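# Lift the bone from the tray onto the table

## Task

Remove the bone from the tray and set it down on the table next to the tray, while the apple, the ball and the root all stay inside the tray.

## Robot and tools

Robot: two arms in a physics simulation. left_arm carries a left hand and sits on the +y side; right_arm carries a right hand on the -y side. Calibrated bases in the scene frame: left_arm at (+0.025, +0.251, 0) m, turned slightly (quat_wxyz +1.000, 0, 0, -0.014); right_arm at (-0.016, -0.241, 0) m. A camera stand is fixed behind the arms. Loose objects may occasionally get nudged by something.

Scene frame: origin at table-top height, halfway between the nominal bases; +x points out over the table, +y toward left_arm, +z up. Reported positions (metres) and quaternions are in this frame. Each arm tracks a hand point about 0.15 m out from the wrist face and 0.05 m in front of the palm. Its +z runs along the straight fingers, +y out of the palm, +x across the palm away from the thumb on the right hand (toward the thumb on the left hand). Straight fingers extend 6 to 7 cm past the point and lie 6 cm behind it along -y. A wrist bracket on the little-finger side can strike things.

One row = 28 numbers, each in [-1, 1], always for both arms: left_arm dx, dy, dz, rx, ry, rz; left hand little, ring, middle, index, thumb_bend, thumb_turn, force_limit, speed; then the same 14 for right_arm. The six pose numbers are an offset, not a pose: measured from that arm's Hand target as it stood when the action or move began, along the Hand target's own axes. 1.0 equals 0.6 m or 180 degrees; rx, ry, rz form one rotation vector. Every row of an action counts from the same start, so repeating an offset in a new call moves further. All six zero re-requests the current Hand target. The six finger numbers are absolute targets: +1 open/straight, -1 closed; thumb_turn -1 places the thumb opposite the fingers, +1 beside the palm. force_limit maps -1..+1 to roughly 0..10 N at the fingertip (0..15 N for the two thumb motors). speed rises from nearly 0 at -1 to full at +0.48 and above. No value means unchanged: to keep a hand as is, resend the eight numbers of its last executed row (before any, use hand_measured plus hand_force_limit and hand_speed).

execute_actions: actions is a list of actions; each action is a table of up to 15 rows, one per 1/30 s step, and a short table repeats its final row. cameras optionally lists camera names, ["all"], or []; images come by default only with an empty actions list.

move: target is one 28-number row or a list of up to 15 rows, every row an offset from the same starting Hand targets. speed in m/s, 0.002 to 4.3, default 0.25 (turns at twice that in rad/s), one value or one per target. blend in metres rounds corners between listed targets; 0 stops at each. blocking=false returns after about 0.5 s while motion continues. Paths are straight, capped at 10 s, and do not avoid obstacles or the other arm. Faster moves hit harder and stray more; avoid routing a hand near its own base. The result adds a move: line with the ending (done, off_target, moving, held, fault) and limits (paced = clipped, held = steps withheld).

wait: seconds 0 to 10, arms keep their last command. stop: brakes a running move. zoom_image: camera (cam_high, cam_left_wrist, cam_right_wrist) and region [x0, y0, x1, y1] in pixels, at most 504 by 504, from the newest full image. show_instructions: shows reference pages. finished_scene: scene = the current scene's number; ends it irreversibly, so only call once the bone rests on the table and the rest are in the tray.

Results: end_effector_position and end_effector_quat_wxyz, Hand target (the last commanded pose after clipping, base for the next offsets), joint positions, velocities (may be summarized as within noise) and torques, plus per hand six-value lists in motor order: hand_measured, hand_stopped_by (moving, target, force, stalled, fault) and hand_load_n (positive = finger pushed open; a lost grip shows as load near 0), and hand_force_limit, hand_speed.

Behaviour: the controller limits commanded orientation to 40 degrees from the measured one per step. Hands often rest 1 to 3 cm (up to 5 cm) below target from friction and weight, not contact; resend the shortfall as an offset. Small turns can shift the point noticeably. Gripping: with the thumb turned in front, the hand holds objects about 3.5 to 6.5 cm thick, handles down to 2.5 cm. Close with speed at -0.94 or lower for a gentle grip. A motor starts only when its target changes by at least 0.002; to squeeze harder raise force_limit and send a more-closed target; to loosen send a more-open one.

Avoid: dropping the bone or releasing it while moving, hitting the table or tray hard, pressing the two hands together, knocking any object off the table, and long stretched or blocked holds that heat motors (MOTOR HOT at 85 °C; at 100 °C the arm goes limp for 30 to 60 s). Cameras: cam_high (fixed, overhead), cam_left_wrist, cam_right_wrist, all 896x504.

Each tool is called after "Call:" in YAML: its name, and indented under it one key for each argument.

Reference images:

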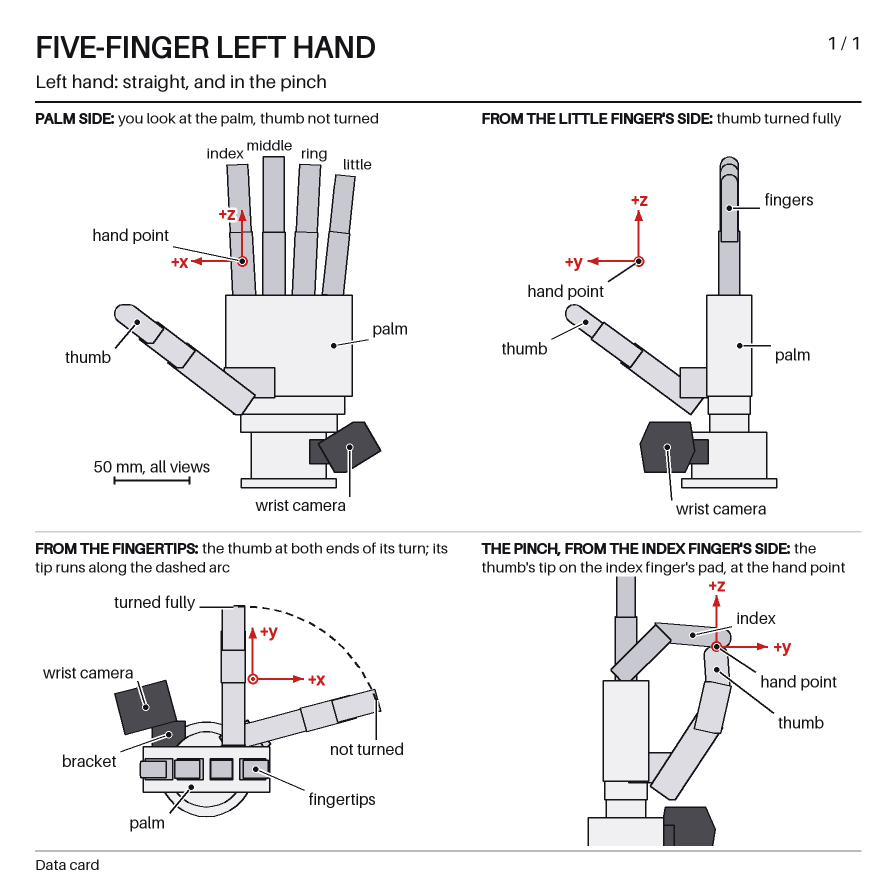

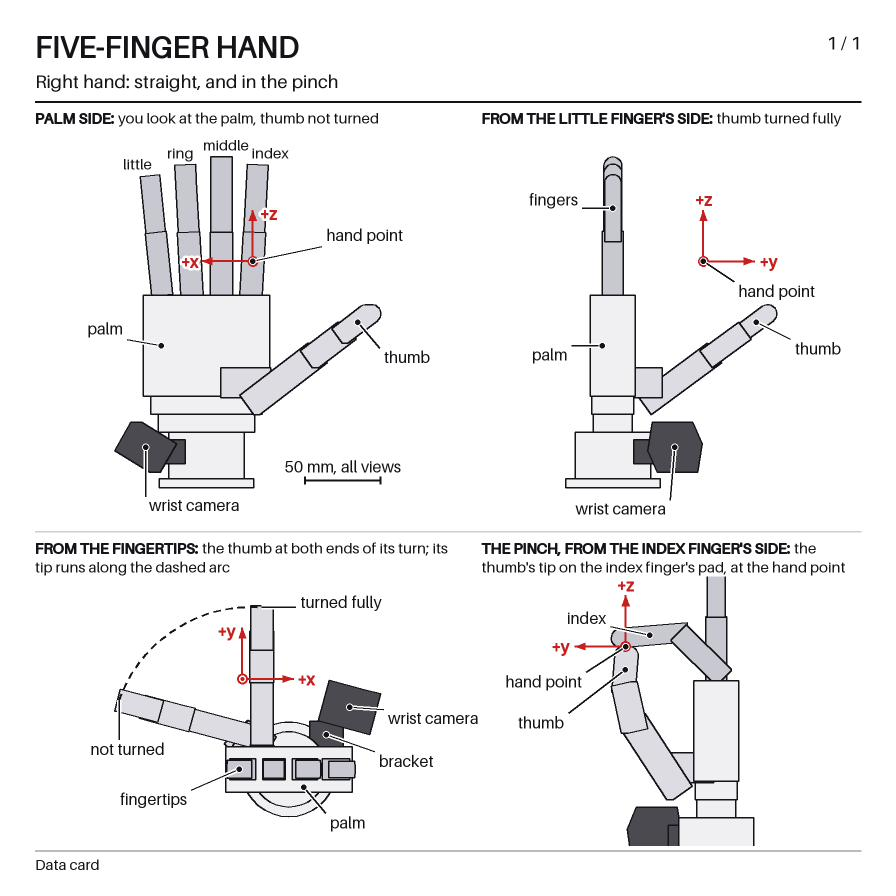

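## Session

Call:
execute_actions:
  actions: []

Call:
zoom_image:
  camera: "cam_high"
  region: [340, 140, 460, 260]

Scene clock: 0.00 s.
left_arm: end_effector_position=(+0.2905, +0.3433, +0.1684) hand_measured=(+1.000, +1.000, +1.000, +1.000, +1.000, +1.000) hand_load_n=(+0.0, +0.0, +0.0, +0.0, +0.0, +0.0) hand_stopped_by=(target, target, target, target, target, target) hand_force_limit=0.00 hand_speed=-0.80 end_effector_quat_wxyz=(+0.366, -0.226, +0.903, -0.012) | right_arm: end_effector_position=(+0.3763, -0.5534, +0.2354) hand_measured=(+1.000, +1.000, +1.000, +1.000, +1.000, +1.000) hand_load_n=(+0.0, +0.0, +0.0, +0.0, +0.0, +0.0) hand_stopped_by=(target, target, target, target, target, target) hand_force_limit=0.00 hand_speed=-0.80 end_effector_quat_wxyz=(+0.044, +0.511, +0.841, +0.172)
Joint positions: left_arm=[0.158 0.604 0.59 -0.809 -0.057 1.232] | right_arm=[-0.908 1.535 1.438 -1.515 -0.354 1.747]
Joint velocities: within noise
Joint torques (N m): no reading
Heat: left arm: hottest elbow 24 °C; right arm: hottest waist 23 °C.
Hand target: left_arm +0.2987, +0.3444, +0.1863; +0.383, -0.225, +0.896, -0.014 | right_arm +0.3804, -0.5586, +0.2489; +0.059, +0.509, +0.843, +0.166
camera_calibration:
cam_left_wrist: T_world_to_cam=[[0.224259, -0.9742, 0.0253305, 0.264433], [-0.954514, -0.22482, -0.195856, 0.386899], [0.196497, 0.019744, -0.980306, 0.219472], [0, 0, 0, 1]] pos_world=[0.266874, 0.34026, 0.284228]
cam_right_wrist: T_world_to_cam=[[0.718666, 0.60099, 0.349757, -0.0173466], [0.462136, -0.788643, 0.405552, -0.697583], [0.519566, -0.129821, -0.84451, 0.0480823], [0, 0, 0, 1]] pos_world=[0.309863, -0.533477, 0.329579]

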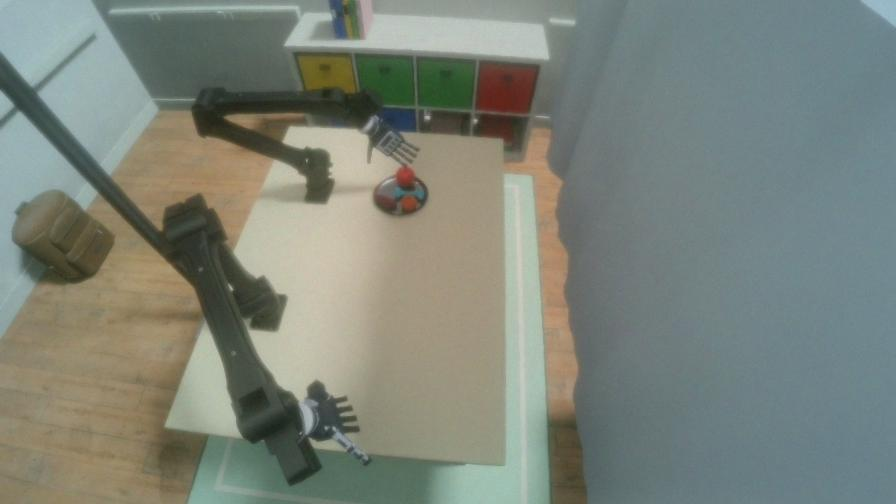

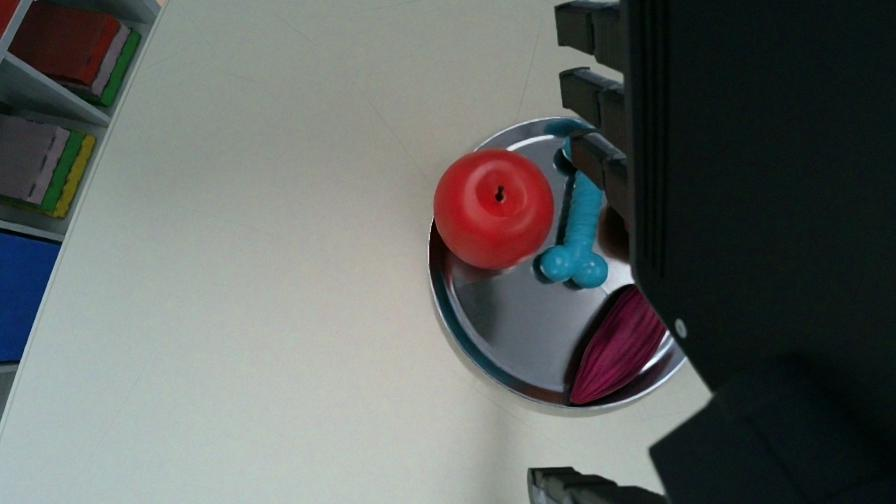

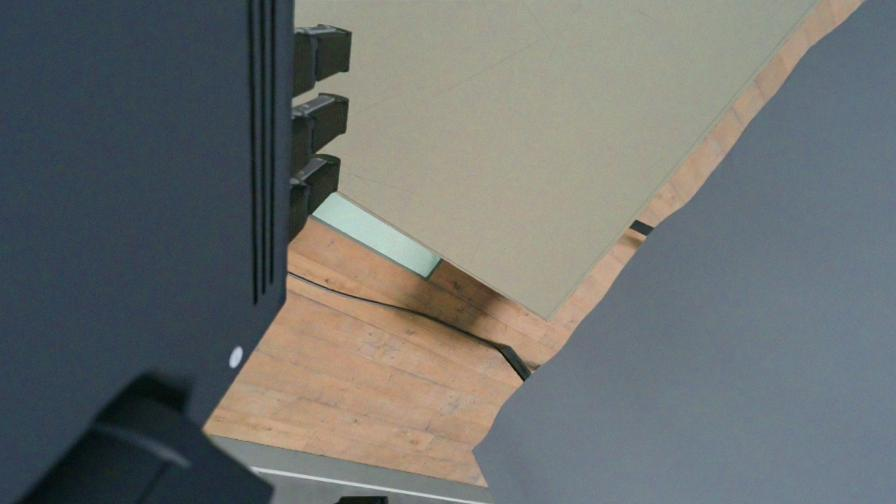

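Scaled by 4.200.

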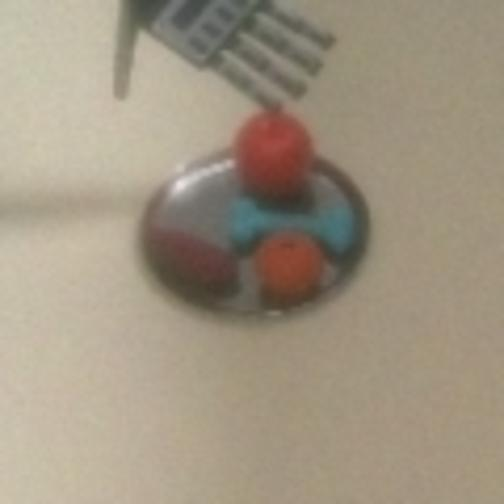

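Call:
move:
  target:
    - [-0.0907,-0.0263,-0.0942,0,0,0,1,1,1,1,1,1,0,-0.8,0.0208,0.033,-0.0062,0,0,-0.3056,-1,-1,-1,0.16,1,-1,-0.4,0]
    - [-0.1232,0.3148,-0.167,-0.1511,-0.0439,-0.1571,1,1,1,1,1,1,0,-0.8,0.3242,0.288,0.1087,0,0,-0.6111,-1,-1,-1,0.16,1,-1,-0.4,0]
  speed: 0.3
  blend: [0.03,0]
  cameras: ["cam_right_wrist","cam_high"]

Scene clock: 78.17 s.
left_arm: end_effector_position=(+0.1912, +0.5122, +0.2361) hand_measured=(+1.000, +1.000, +1.000, +1.000, +1.000, +1.000) hand_load_n=(+0.0, +0.0, +0.0, +0.0, +0.0, +0.0) hand_stopped_by=(target, target, target, target, target, target) hand_force_limit=0.00 hand_speed=-0.80 end_effector_quat_wxyz=(+0.333, -0.519, +0.780, +0.108) | right_arm: end_effector_position=(+0.4473, -0.3008, +0.2496) hand_measured=(-1.000, -1.000, -1.000, +0.160, +1.000, -1.000) hand_load_n=(+0.0, +0.0, +0.0, +0.5, +0.0, +0.0) hand_stopped_by=(target, target, target, target, target, target) hand_force_limit=-0.40 hand_speed=0.00 end_effector_quat_wxyz=(+0.157, -0.386, +0.907, +0.063)
Joint positions: left_arm=[0.848 0.737 0.825 -0.945 -0.053 1.237] | right_arm=[-0.363 1.543 1.504 -1.387 -0.308 0.425]
Joint torques (N m): left_arm=[1.2 0.21 17.37 1.81 0.14 0.01] | right_arm=[-0.21 -13.27 9.26 1.24 -0.16 -0.06]
Heat: left arm: hottest elbow 37 °C; right arm: hottest elbow 29 °C.
Hand target: left_arm +0.1999, +0.5298, +0.2701; +0.365, -0.518, +0.765, +0.118 | right_arm +0.4502, -0.2998, +0.2601; +0.170, -0.398, +0.900, +0.047
Off the commanded pose: left_arm 0.039 m, 4 deg | right_arm 0.011 m, 3 deg.
move: off_target (left_arm, right_arm)
camera_calibration:
cam_right_wrist: T_world_to_cam=[[-0.846712, 0.52608, -0.0794927, 0.559699], [0.317317, 0.61924, 0.718228, -0.126757], [0.427071, 0.582908, -0.691252, 0.273397], [0, 0, 0, 1]] pos_world=[0.397366, -0.375319, 0.324518]
Images, in order (width x height): cam_high 896x504, cam_right_wrist 896x504.

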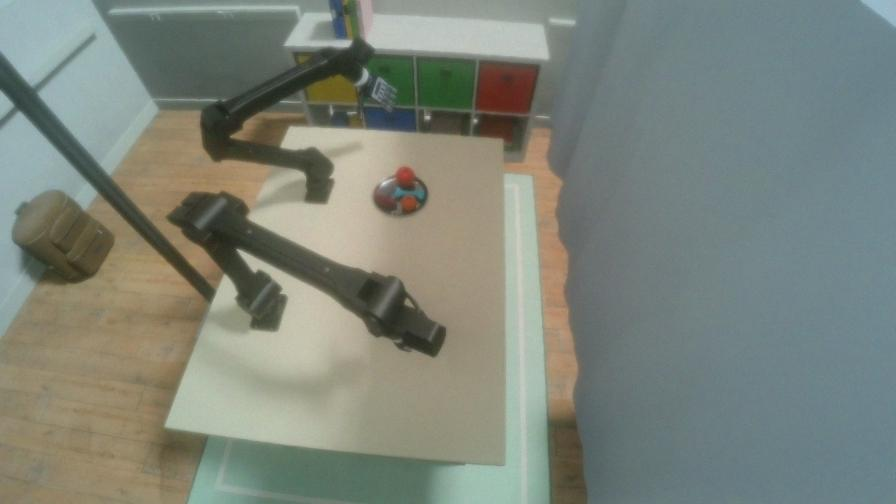

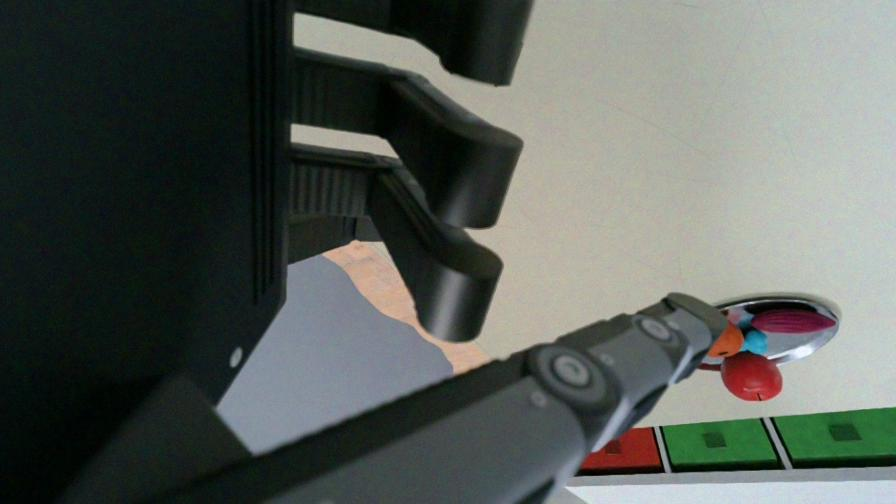

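Call:
move:
  target: [0,0,0,0,0,0,1,1,1,1,1,1,0,-0.8,-0.5527,0.7093,0.3978,0.1398,-0.2512,-0.6541,-1,-1,-1,0.16,1,-1,-0.4,0]
  speed: 0.3
  cameras: ["cam_right_wrist"]

Call:
zoom_image:
  camera: "cam_right_wrist"
  region: [450, 150, 850, 450]

Scene clock: 95.83 s.
left_arm: end_effector_position=(+0.1912, +0.5123, +0.2361) hand_measured=(+1.000, +1.000, +1.000, +1.000, +1.000, +1.000) hand_load_n=(+0.0, +0.0, +0.0, +0.0, +0.0, +0.0) hand_stopped_by=(target, target, target, target, target, target) hand_force_limit=0.00 hand_speed=-0.80 end_effector_quat_wxyz=(+0.333, -0.519, +0.780, +0.108) | right_arm: end_effector_position=(+0.3976, +0.2547, +0.1061) hand_measured=(-1.000, -1.000, -1.000, +0.160, +1.000, -1.000) hand_load_n=(+0.0, +0.0, +0.0, +0.0, +0.0, +0.0) hand_stopped_by=(target, target, target, target, target, target) hand_force_limit=-0.40 hand_speed=0.00 end_effector_quat_wxyz=(-0.450, +0.882, -0.034, +0.136)
Joint positions: left_arm=[0.849 0.737 0.825 -0.945 -0.052 1.237] | right_arm=[0.769 1.713 1.216 -0.149 -0.386 -0.531]
Joint torques (N m): left_arm=[1.2 0.26 17.37 1.84 0.14 -0.02] | right_arm=[-0.09 -13.92 12.55 2.54 -0.37 -0.1]
Heat: left arm: hottest elbow 39 °C; right arm: hottest elbow 29 °C.
Hand target: left_arm +0.1998, +0.5299, +0.2701; +0.365, -0.518, +0.764, +0.118 | right_arm +0.4097, +0.2738, +0.1286; -0.468, +0.870, -0.016, +0.152
Off the commanded pose: left_arm 0.039 m, 4 deg | right_arm 0.032 m, 4 deg.
move: off_target (left_arm, right_arm)
camera_calibration:
cam_right_wrist: T_world_to_cam=[[0.273181, -0.618941, -0.736399, 0.129951], [-0.944771, -0.316705, -0.0842908, 0.473429], [-0.181051, 0.718756, -0.671276, 0.0767694], [0, 0, 0, 1]] pos_world=[0.425681, 0.175191, 0.187135]
Images, in order (width x height): cam_right_wrist 896x504.

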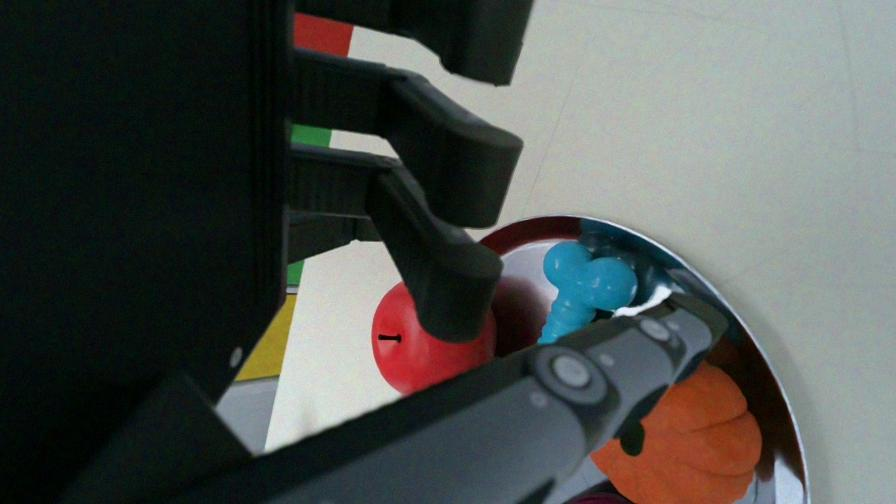

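Scaled by 1.260.

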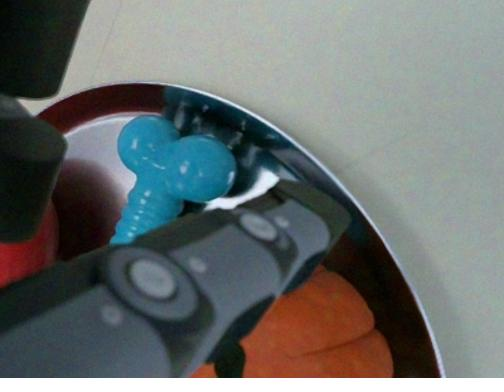

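Call:
move:
  target: [0,0,0,0,0,0,1,1,1,1,1,1,0,-0.8,-0.0582,0.0747,0.0522,-0.0042,0.0137,0.0086,-1,-1,-1,0.16,1,-1,-0.4,0]
  speed: 0.1
  cameras: ["cam_right_wrist"]

Call:
zoom_image:
  camera: "cam_right_wrist"
  region: [450, 190, 730, 400]

Scene clock: 123.03 s.
left_arm: end_effector_position=(+0.1912, +0.5123, +0.2361) hand_measured=(+1.000, +1.000, +1.000, +1.000, +1.000, +1.000) hand_load_n=(+0.0, +0.0, +0.0, +0.0, +0.0, +0.0) hand_stopped_by=(target, target, target, target, target, target) hand_force_limit=0.00 hand_speed=-0.80 end_effector_quat_wxyz=(+0.333, -0.519, +0.780, +0.108) | right_arm: end_effector_position=(+0.3916, +0.2700, +0.0606) hand_measured=(-1.000, -1.000, -1.000, +0.160, +1.000, -1.000) hand_load_n=(+0.0, +0.0, +0.0, +0.0, +0.0, +0.0) hand_stopped_by=(target, target, target, target, target, target) hand_force_limit=-0.40 hand_speed=0.00 end_effector_quat_wxyz=(-0.454, +0.876, -0.039, +0.162)
Joint positions: left_arm=[0.849 0.737 0.825 -0.945 -0.052 1.237] | right_arm=[0.81 1.777 1.149 0.03 -0.314 -0.506]
Joint torques (N m): left_arm=[1.32 0.15 17.43 1.84 0.14 -0.02] | right_arm=[0.15 -14.51 8.38 3.03 0 0.18]
Heat: left arm: hottest elbow 42 °C; right arm: hottest elbow 29 °C.
Hand target: left_arm +0.1998, +0.5299, +0.2701; +0.365, -0.518, +0.764, +0.118 | right_arm +0.3903, +0.2801, +0.0670; -0.464, +0.870, -0.039, +0.165
Off the commanded pose: left_arm 0.039 m, 4 deg | right_arm 0.012 m, 1 deg.
move: off_target (left_arm, right_arm)
camera_calibration:
cam_right_wrist: T_world_to_cam=[[0.285253, -0.619512, -0.731325, 0.102731], [-0.949657, -0.285819, -0.128293, 0.46513], [-0.129547, 0.731104, -0.669854, 0.0104822], [0, 0, 0, 1]] pos_world=[0.413768, 0.188923, 0.141824]
Images, in order (width x height): cam_right_wrist 896x504.

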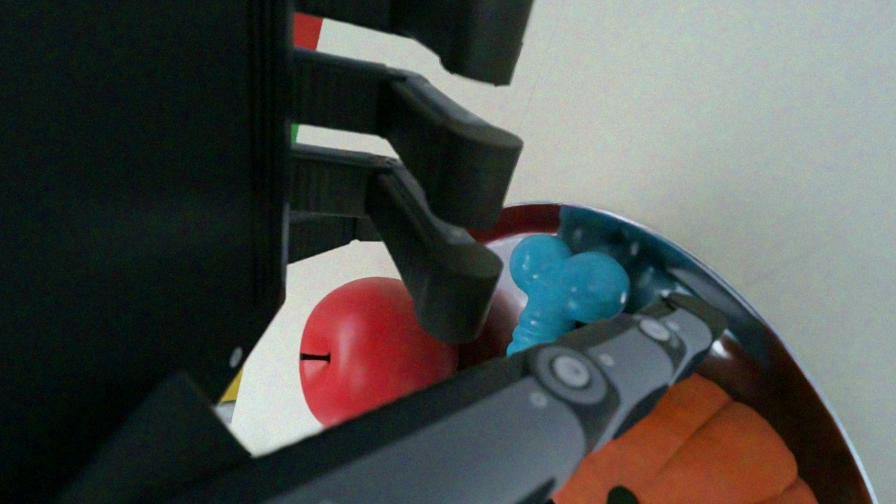

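Scaled by 1.800.

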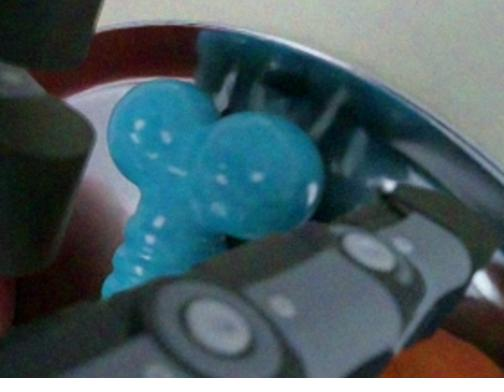

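Call:
move:
  target: [0,0,0,0,0,0,1,1,1,1,1,1,0,-0.8,-0.019,0.037,0.0388,0,0,0,-1,-1,-1,0.16,1,-1,-0.4,0]
  speed: 0.07
  cameras: ["cam_right_wrist"]

Call:
zoom_image:
  camera: "cam_right_wrist"
  region: [450, 190, 730, 400]

Scene clock: 142.73 s.
left_arm: end_effector_position=(+0.1912, +0.5123, +0.2361) hand_measured=(+1.000, +1.000, +1.000, +1.000, +1.000, +1.000) hand_load_n=(+0.0, +0.0, +0.0, +0.0, +0.0, +0.0) hand_stopped_by=(target, target, target, target, target, target) hand_force_limit=0.00 hand_speed=-0.80 end_effector_quat_wxyz=(+0.333, -0.519, +0.780, +0.108) | right_arm: end_effector_position=(+0.3933, +0.2783, +0.0335) hand_measured=(-1.000, -1.000, -1.000, +0.160, +1.000, -1.000) hand_load_n=(+0.0, +0.0, +0.0, +0.0, +0.0, +0.0) hand_stopped_by=(target, target, target, target, target, target) hand_force_limit=-0.40 hand_speed=0.00 end_effector_quat_wxyz=(-0.457, +0.873, -0.040, +0.166)
Joint positions: left_arm=[0.849 0.737 0.825 -0.945 -0.052 1.237] | right_arm=[0.819 1.835 1.14 0.109 -0.303 -0.498]
Joint torques (N m): left_arm=[1.26 0.09 17.51 1.83 0.14 0] | right_arm=[0.32 -14.21 7.87 2.97 0 0.18]
Heat: left arm: hottest elbow 43 °C; right arm: hottest elbow 28 °C.
Hand target: left_arm +0.1998, +0.5299, +0.2701; +0.365, -0.518, +0.764, +0.118 | right_arm +0.3890, +0.2884, +0.0339; -0.464, +0.870, -0.039, +0.165
Off the commanded pose: left_arm 0.039 m, 4 deg | right_arm 0.011 m, 1 deg.
move: off_target (left_arm, right_arm)
camera_calibration:
cam_right_wrist: T_world_to_cam=[[0.287933, -0.615268, -0.733853, 0.0853849], [-0.949885, -0.280881, -0.137201, 0.464646], [-0.12171, 0.736581, -0.665309, -0.0181532], [0, 0, 0, 1]] pos_world=[0.414566, 0.196416, 0.114333]
Images, in order (width x height): cam_right_wrist 896x504.

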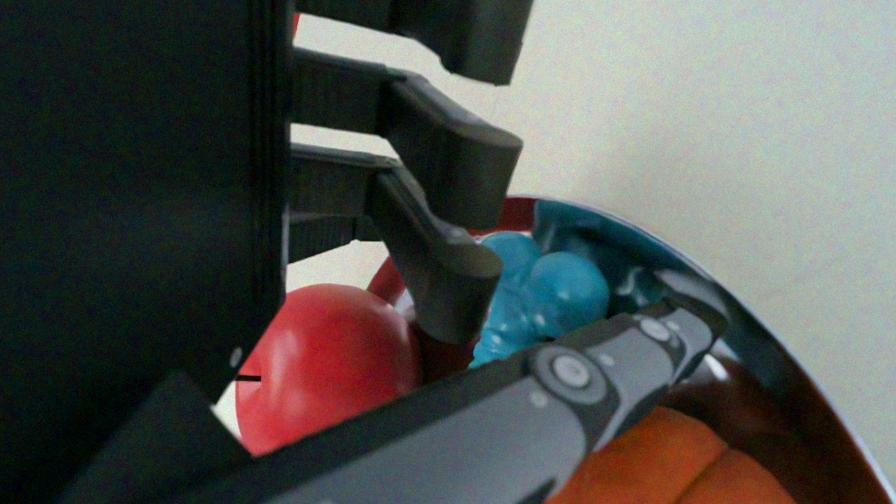

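Scaled by 1.800.

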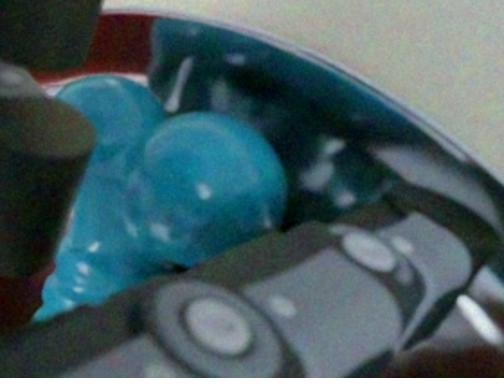

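Call:
move:
  target: [0,0,0,0,0,0,1,1,1,1,1,1,0,-0.8,-0.0042,0.0045,0.0063,0,0,0,-1,-1,-1,0.16,1,-1,-0.4,0]
  speed: 0.05
  cameras: ["cam_right_wrist"]

Scene clock: 153.43 s.
left_arm: end_effector_position=(+0.1912, +0.5123, +0.2361) hand_measured=(+1.000, +1.000, +1.000, +1.000, +1.000, +1.000) hand_load_n=(+0.0, +0.0, +0.0, +0.0, +0.0, +0.0) hand_stopped_by=(target, target, target, target, target, target) hand_force_limit=0.00 hand_speed=-0.80 end_effector_quat_wxyz=(+0.333, -0.519, +0.780, +0.108) | right_arm: end_effector_position=(+0.3932, +0.2810, +0.0332) hand_measured=(-1.000, -1.000, -1.000, +0.160, +1.000, -1.000) hand_load_n=(+0.0, +0.0, +0.0, -0.5, +0.0, +0.5) hand_stopped_by=(target, target, target, target, target, target) hand_force_limit=-0.40 hand_speed=0.00 end_effector_quat_wxyz=(-0.460, +0.871, -0.039, +0.167)
Joint positions: left_arm=[0.849 0.737 0.825 -0.945 -0.052 1.237] | right_arm=[0.822 1.839 1.14 0.121 -0.301 -0.495]
Joint torques (N m): left_arm=[1.49 -0.09 17.4 1.83 0.11 -0.01] | right_arm=[0.38 -13.86 7.82 2.97 0.07 0.16]
Heat: left arm: hottest elbow 44 °C; right arm: hottest elbow 29 °C.
Hand target: left_arm +0.1998, +0.5299, +0.2701; +0.365, -0.518, +0.764, +0.118 | right_arm +0.3881, +0.2904, +0.0292; -0.464, +0.870, -0.039, +0.165
Off the commanded pose: left_arm 0.039 m, 4 deg | right_arm 0.011 m, 1 deg.
move: off_target (left_arm, right_arm)
camera_calibration:
cam_right_wrist: T_world_to_cam=[[0.29056, -0.610373, -0.736899, 0.0845539], [-0.949393, -0.279904, -0.142502, 0.464981], [-0.119282, 0.741012, -0.660813, -0.0227524], [0, 0, 0, 1]] pos_world=[0.414168, 0.198619, 0.113533]
Images, in order (width x height): cam_right_wrist 896x504.

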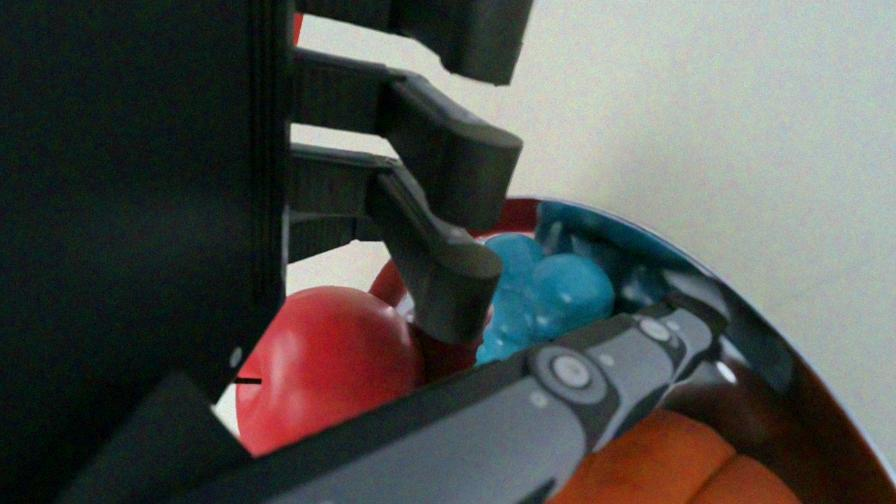

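Call:
move:
  target: [0,0,0,0,0,0,1,1,1,1,1,1,0,-0.8,0,0,0,0,0,0,-1,-1,-1,-0.24,0.2,-1,-0.4,-0.93]
  speed: 0.06
  cameras: ["cam_right_wrist"]

Call:
zoom_image:
  camera: "cam_right_wrist"
  region: [450, 190, 730, 400]

Scene clock: 172.77 s.
left_arm: end_effector_position=(+0.1912, +0.5123, +0.2361) hand_measured=(+1.000, +1.000, +1.000, +1.000, +1.000, +1.000) hand_load_n=(+0.0, +0.0, +0.0, +0.0, +0.0, +0.0) hand_stopped_by=(target, target, target, target, target, target) hand_force_limit=0.00 hand_speed=-0.80 end_effector_quat_wxyz=(+0.333, -0.519, +0.780, +0.108) | right_arm: end_effector_position=(+0.3926, +0.2810, +0.0287) hand_measured=(-1.000, -1.000, -1.000, -0.120, +0.844, -1.000) hand_load_n=(+0.0, +0.0, +0.5, +4.0, +4.5, -0.5) hand_stopped_by=(target, target, target, force, force, target) hand_force_limit=-0.40 hand_speed=-0.93 end_effector_quat_wxyz=(-0.458, +0.873, -0.040, +0.166)
Joint positions: left_arm=[0.849 0.737 0.825 -0.945 -0.052 1.237] | right_arm=[0.824 1.847 1.14 0.123 -0.299 -0.494]
Joint torques (N m): left_arm=[1.08 0.09 17.48 1.84 0.13 -0.02] | right_arm=[0.26 -14.51 7.8 2.88 -0.02 0.17]
Heat: left arm: hottest elbow 45 °C; right arm: hottest elbow 29 °C.
Hand target: left_arm +0.1998, +0.5299, +0.2701; +0.365, -0.518, +0.764, +0.118 | right_arm +0.3882, +0.2904, +0.0292; -0.464, +0.870, -0.039, +0.165
Off the commanded pose: left_arm 0.039 m, 4 deg | right_arm 0.010 m, 1 deg.
move: off_target (left_arm)
camera_calibration:
cam_right_wrist: T_world_to_cam=[[0.287685, -0.61412, -0.734911, 0.0835339], [-0.950037, -0.280024, -0.137898, 0.463898], [-0.121107, 0.737864, -0.663995, -0.0241415], [0, 0, 0, 1]] pos_world=[0.413765, 0.199016, 0.109331]
Images, in order (width x height): cam_right_wrist 896x504.

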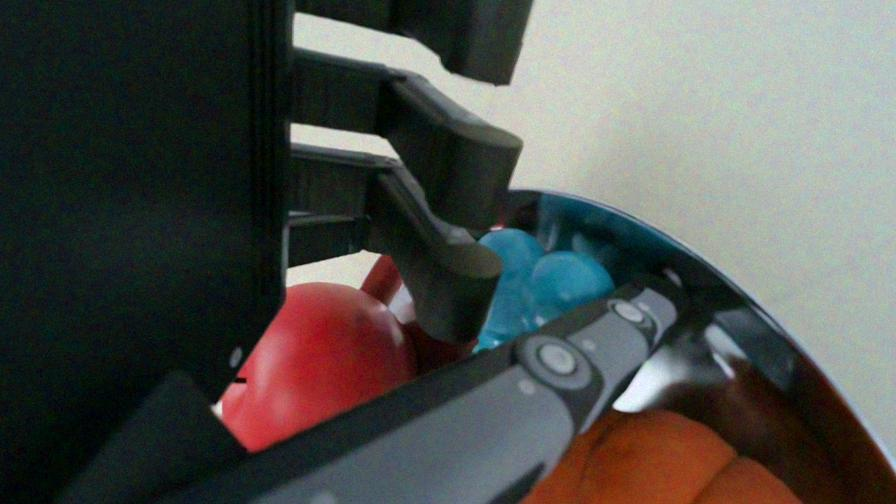

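Scaled by 1.800.

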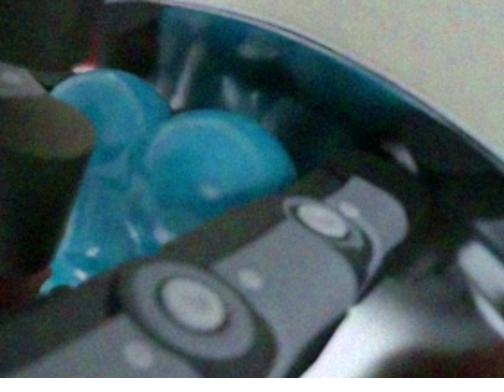

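Call:
move:
  target:
    - [0,0,0,0,0,0,1,1,1,1,1,1,0,-0.8,0.0797,-0.2597,-0.163,0,0,0,-1,-1,-1,-0.24,0.2,-1,-0.4,-0.93]
    - [0,0,0,0,0,0,1,1,1,1,1,1,0,-0.8,0.2052,-0.0375,-0.4745,0,0,0,-1,-1,-1,-0.24,0.2,-1,-0.4,-0.93]
  speed: [0.1,0.15]
  blend: [0.02,0]
  cameras: ["cam_right_wrist","cam_high"]

Scene clock: 184.57 s.
left_arm: end_effector_position=(+0.1912, +0.5123, +0.2361) hand_measured=(+1.000, +1.000, +1.000, +1.000, +1.000, +1.000) hand_load_n=(+0.0, +0.0, +0.0, +0.0, +0.0, +0.0) hand_stopped_by=(target, target, target, target, target, target) hand_force_limit=0.00 hand_speed=-0.80 end_effector_quat_wxyz=(+0.333, -0.519, +0.780, +0.108) | right_arm: end_effector_position=(+0.4071, +0.0544, +0.2129) hand_measured=(-1.000, -1.000, -1.000, -0.120, +0.844, -1.000) hand_load_n=(+0.0, +0.0, +0.0, +4.5, +4.5, -1.0) hand_stopped_by=(target, target, target, force, force, target) hand_force_limit=-0.40 hand_speed=-0.93 end_effector_quat_wxyz=(-0.460, +0.874, -0.045, +0.153)
Joint positions: left_arm=[0.849 0.737 0.825 -0.945 -0.052 1.237] | right_arm=[0.413 1.332 1.085 -0.477 -0.643 -0.756]
Joint torques (N m): left_arm=[1.61 0.38 17.4 1.87 0.15 -0.03] | right_arm=[-1.49 -11.16 9.73 1.61 -0.55 -0.07]
Heat: left arm: hottest elbow 46 °C; right arm: hottest elbow 29 °C.
Hand target: left_arm +0.1998, +0.5299, +0.2701; +0.365, -0.518, +0.764, +0.118 | right_arm +0.4104, +0.0500, +0.2254; -0.464, +0.870, -0.039, +0.165
Off the commanded pose: left_arm 0.039 m, 4 deg | right_arm 0.014 m, 2 deg.
move: off_target (left_arm, right_arm)
camera_calibration:
cam_right_wrist: T_world_to_cam=[[0.269253, -0.60828, -0.746658, 0.0852668], [-0.952513, -0.282672, -0.113202, 0.435584], [-0.142201, 0.741682, -0.655505, 0.273657], [0, 0, 0, 1]] pos_world=[0.430856, -0.0279725, 0.292357]
Images, in order (width x height): cam_high 896x504, cam_right_wrist 896x504.

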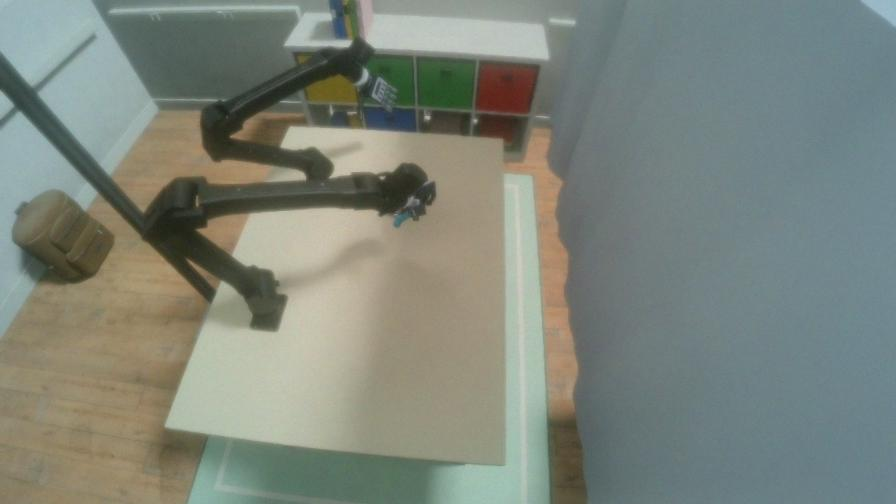

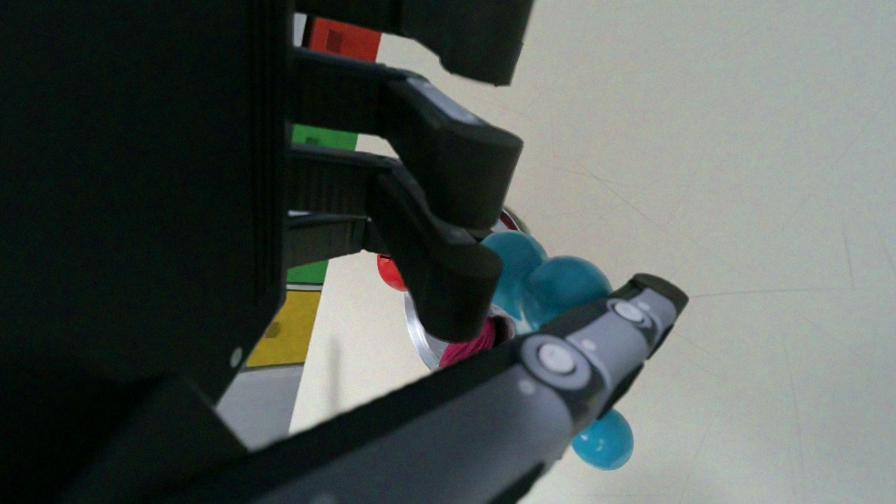

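Call:
move:
  target:
    - [0,0,0,0,0,0,1,1,1,1,1,1,0,-0.8,-0.0482,0.1571,0.0987,0,0,0,-1,-1,-1,-0.24,0.2,-1,-0.4,-0.93]
    - [0,0,0,0,0,0,1,1,1,1,1,1,0,-0.8,-0.074,0.241,0.1514,0,0,0,-1,-1,-1,-0.24,0.2,-1,-0.4,-0.93]
    - [0,0,0,0,0,0,1,1,1,1,1,1,0,-0.8,-0.0824,0.2684,0.1685,0,0,0,-1,-1,-1,-0.24,0.2,-1,-0.4,-0.93]
  speed: [0.15,0.06,0.04]
  blend: [0.01,0.005,0]
  cameras: ["cam_right_wrist"]

Call:
zoom_image:
  camera: "cam_right_wrist"
  region: [450, 190, 730, 400]

Scene clock: 196.13 s.
left_arm: end_effector_position=(+0.1912, +0.5123, +0.2361) hand_measured=(+1.000, +1.000, +1.000, +1.000, +1.000, +1.000) hand_load_n=(+0.0, +0.0, +0.0, +0.0, +0.0, +0.0) hand_stopped_by=(target, target, target, target, target, target) hand_force_limit=0.00 hand_speed=-0.80 end_effector_quat_wxyz=(+0.333, -0.519, +0.780, +0.108) | right_arm: end_effector_position=(+0.4032, +0.0526, +0.0282) hand_measured=(-1.000, -1.000, -1.000, -0.120, +0.844, -1.000) hand_load_n=(+0.0, +0.5, +0.0, +4.0, +4.0, -0.5) hand_stopped_by=(target, target, target, force, force, target) hand_force_limit=-0.40 hand_speed=-0.93 end_effector_quat_wxyz=(-0.461, +0.873, -0.042, +0.156)
Joint positions: left_arm=[0.849 0.737 0.825 -0.945 -0.052 1.237] | right_arm=[0.413 1.586 0.792 0.076 -0.644 -0.761]
Joint torques (N m): left_arm=[1.08 0.21 17.39 1.84 0.16 -0.01] | right_arm=[-1.61 -10.34 6.91 2.71 -0.54 -0.05]
Heat: left arm: hottest elbow 46 °C; right arm: hottest elbow 29 °C.
Hand target: left_arm +0.1998, +0.5299, +0.2701; +0.365, -0.518, +0.764, +0.118 | right_arm +0.4102, +0.0499, +0.0288; -0.464, +0.870, -0.039, +0.165
Off the commanded pose: left_arm 0.039 m, 4 deg | right_arm 0.008 m, 1 deg.
move: off_target (left_arm)
camera_calibration:
cam_right_wrist: T_world_to_cam=[[0.277492, -0.606462, -0.745118, -0.0560717], [-0.950642, -0.285414, -0.12173, 0.410022], [-0.138843, 0.74212, -0.655729, 0.152112], [0, 0, 0, 1]] pos_world=[0.426464, -0.0298646, 0.107876]
Images, in order (width x height): cam_right_wrist 896x504.

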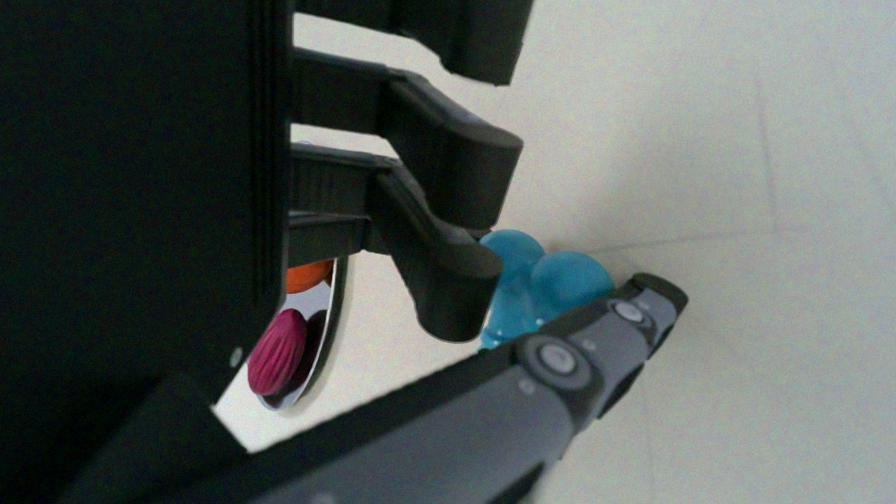

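Scaled by 1.800.

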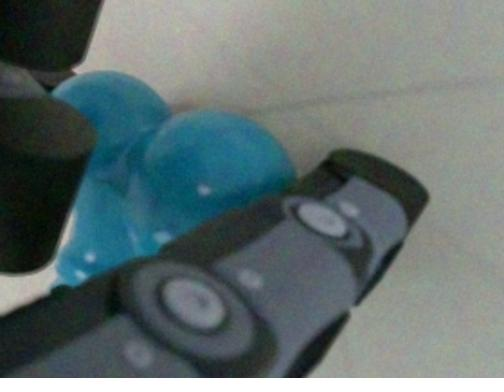

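Call:
move:
  target:
    - [0,0,0,0,0,0,1,1,1,1,1,1,0,-0.8,-0.0025,0.0082,0.0052,0,0,0,-1,-1,-1,-0.24,0.2,-1,-0.4,-0.93]
    - [0,0,0,0,0,0,1,1,1,1,1,1,0,-0.8,-0.0025,0.0082,0.0052,0,0,0,-1,-1,-1,0.2,1,-1,-0.4,-0.7]
    - [0,0,0,0,0,0,1,1,1,1,1,1,0,-0.8,0.0419,-0.1367,-0.0858,0,0,0,-1,-1,-1,0.2,1,-1,-0.4,-0.7]
  speed: [0.03,0.03,0.12]
  cameras: ["cam_right_wrist","cam_high"]

Call:
zoom_image:
  camera: "cam_high"
  region: [340, 140, 460, 260]

Scene clock: 205.13 s.
left_arm: end_effector_position=(+0.1912, +0.5123, +0.2361) hand_measured=(+1.000, +1.000, +1.000, +1.000, +1.000, +1.000) hand_load_n=(+0.0, +0.5, +0.0, +0.0, +0.0, +0.0) hand_stopped_by=(target, target, target, target, target, target) hand_force_limit=0.00 hand_speed=-0.80 end_effector_quat_wxyz=(+0.333, -0.519, +0.780, +0.108) | right_arm: end_effector_position=(+0.3903, +0.0476, +0.1042) hand_measured=(-1.000, -1.000, -1.000, +0.200, +1.000, -1.000) hand_load_n=(+0.0, +0.0, +0.0, +0.0, +0.0, +0.0) hand_stopped_by=(target, target, target, target, target, target) hand_force_limit=-0.40 hand_speed=-0.70 end_effector_quat_wxyz=(-0.456, +0.878, -0.047, +0.142)
Joint positions: left_arm=[0.849 0.737 0.825 -0.945 -0.052 1.237] | right_arm=[0.413 1.416 0.867 -0.203 -0.648 -0.761]
Joint torques (N m): left_arm=[1.2 0.38 17.42 1.83 0.11 -0.01] | right_arm=[-1.55 -10.7 11.86 1.5 -0.39 -0.05]
Heat: left arm: hottest elbow 46 °C; right arm: hottest elbow 29 °C.
Hand target: left_arm +0.1998, +0.5299, +0.2701; +0.365, -0.518, +0.764, +0.118 | right_arm +0.4102, +0.0500, +0.1289; -0.464, +0.870, -0.039, +0.165
Off the commanded pose: left_arm 0.039 m, 4 deg | right_arm 0.032 m, 3 deg.
move: off_target (left_arm, right_arm)
camera_calibration:
cam_right_wrist: T_world_to_cam=[[0.255815, -0.613878, -0.746801, 0.0100765], [-0.953126, -0.28928, -0.0887008, 0.403256], [-0.161583, 0.734487, -0.659105, 0.213351], [0, 0, 0, 1]] pos_world=[0.41625, -0.0338639, 0.183915]
Images, in order (width x height): cam_high 896x504, cam_right_wrist 896x504.

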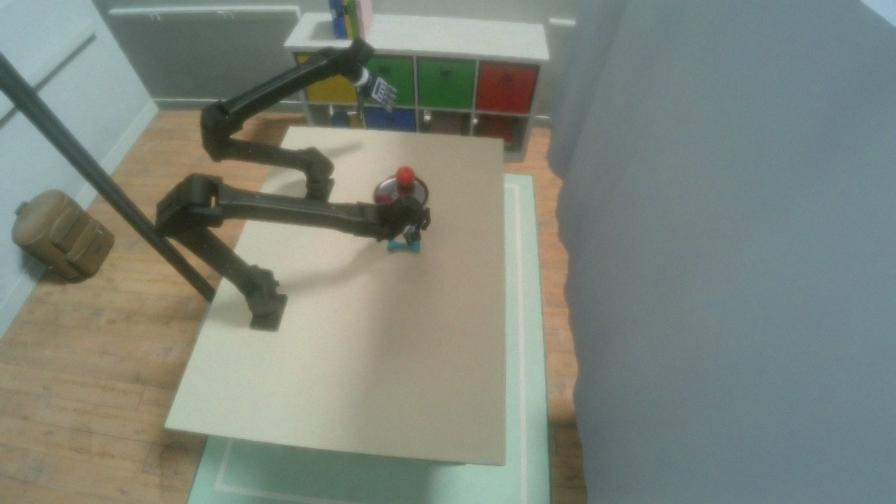

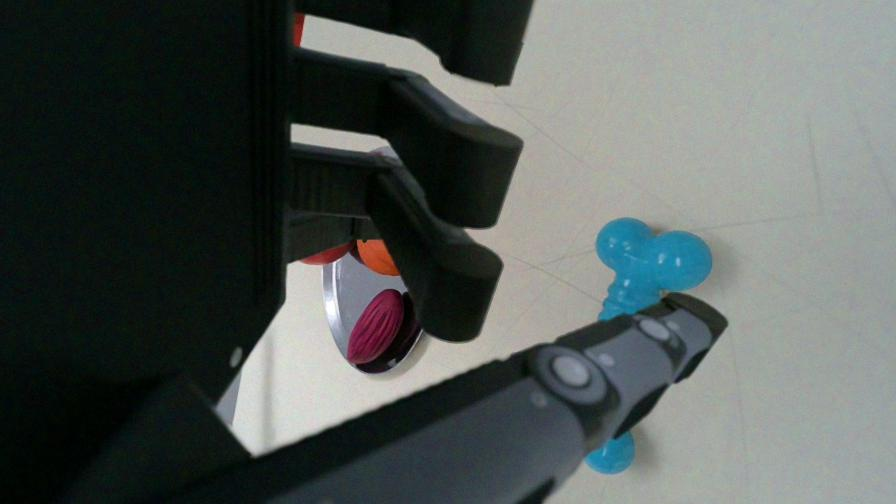

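Scaled by 4.200.

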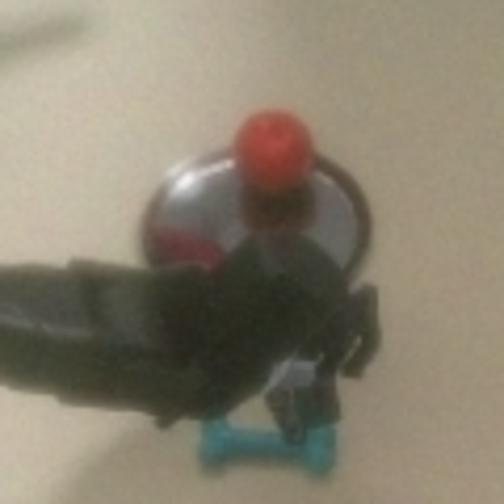

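Bone is on the table; apple, ball and root remain in the tray.

Call:
finished_scene:
  scene: 3

The scene is finished: the task was done.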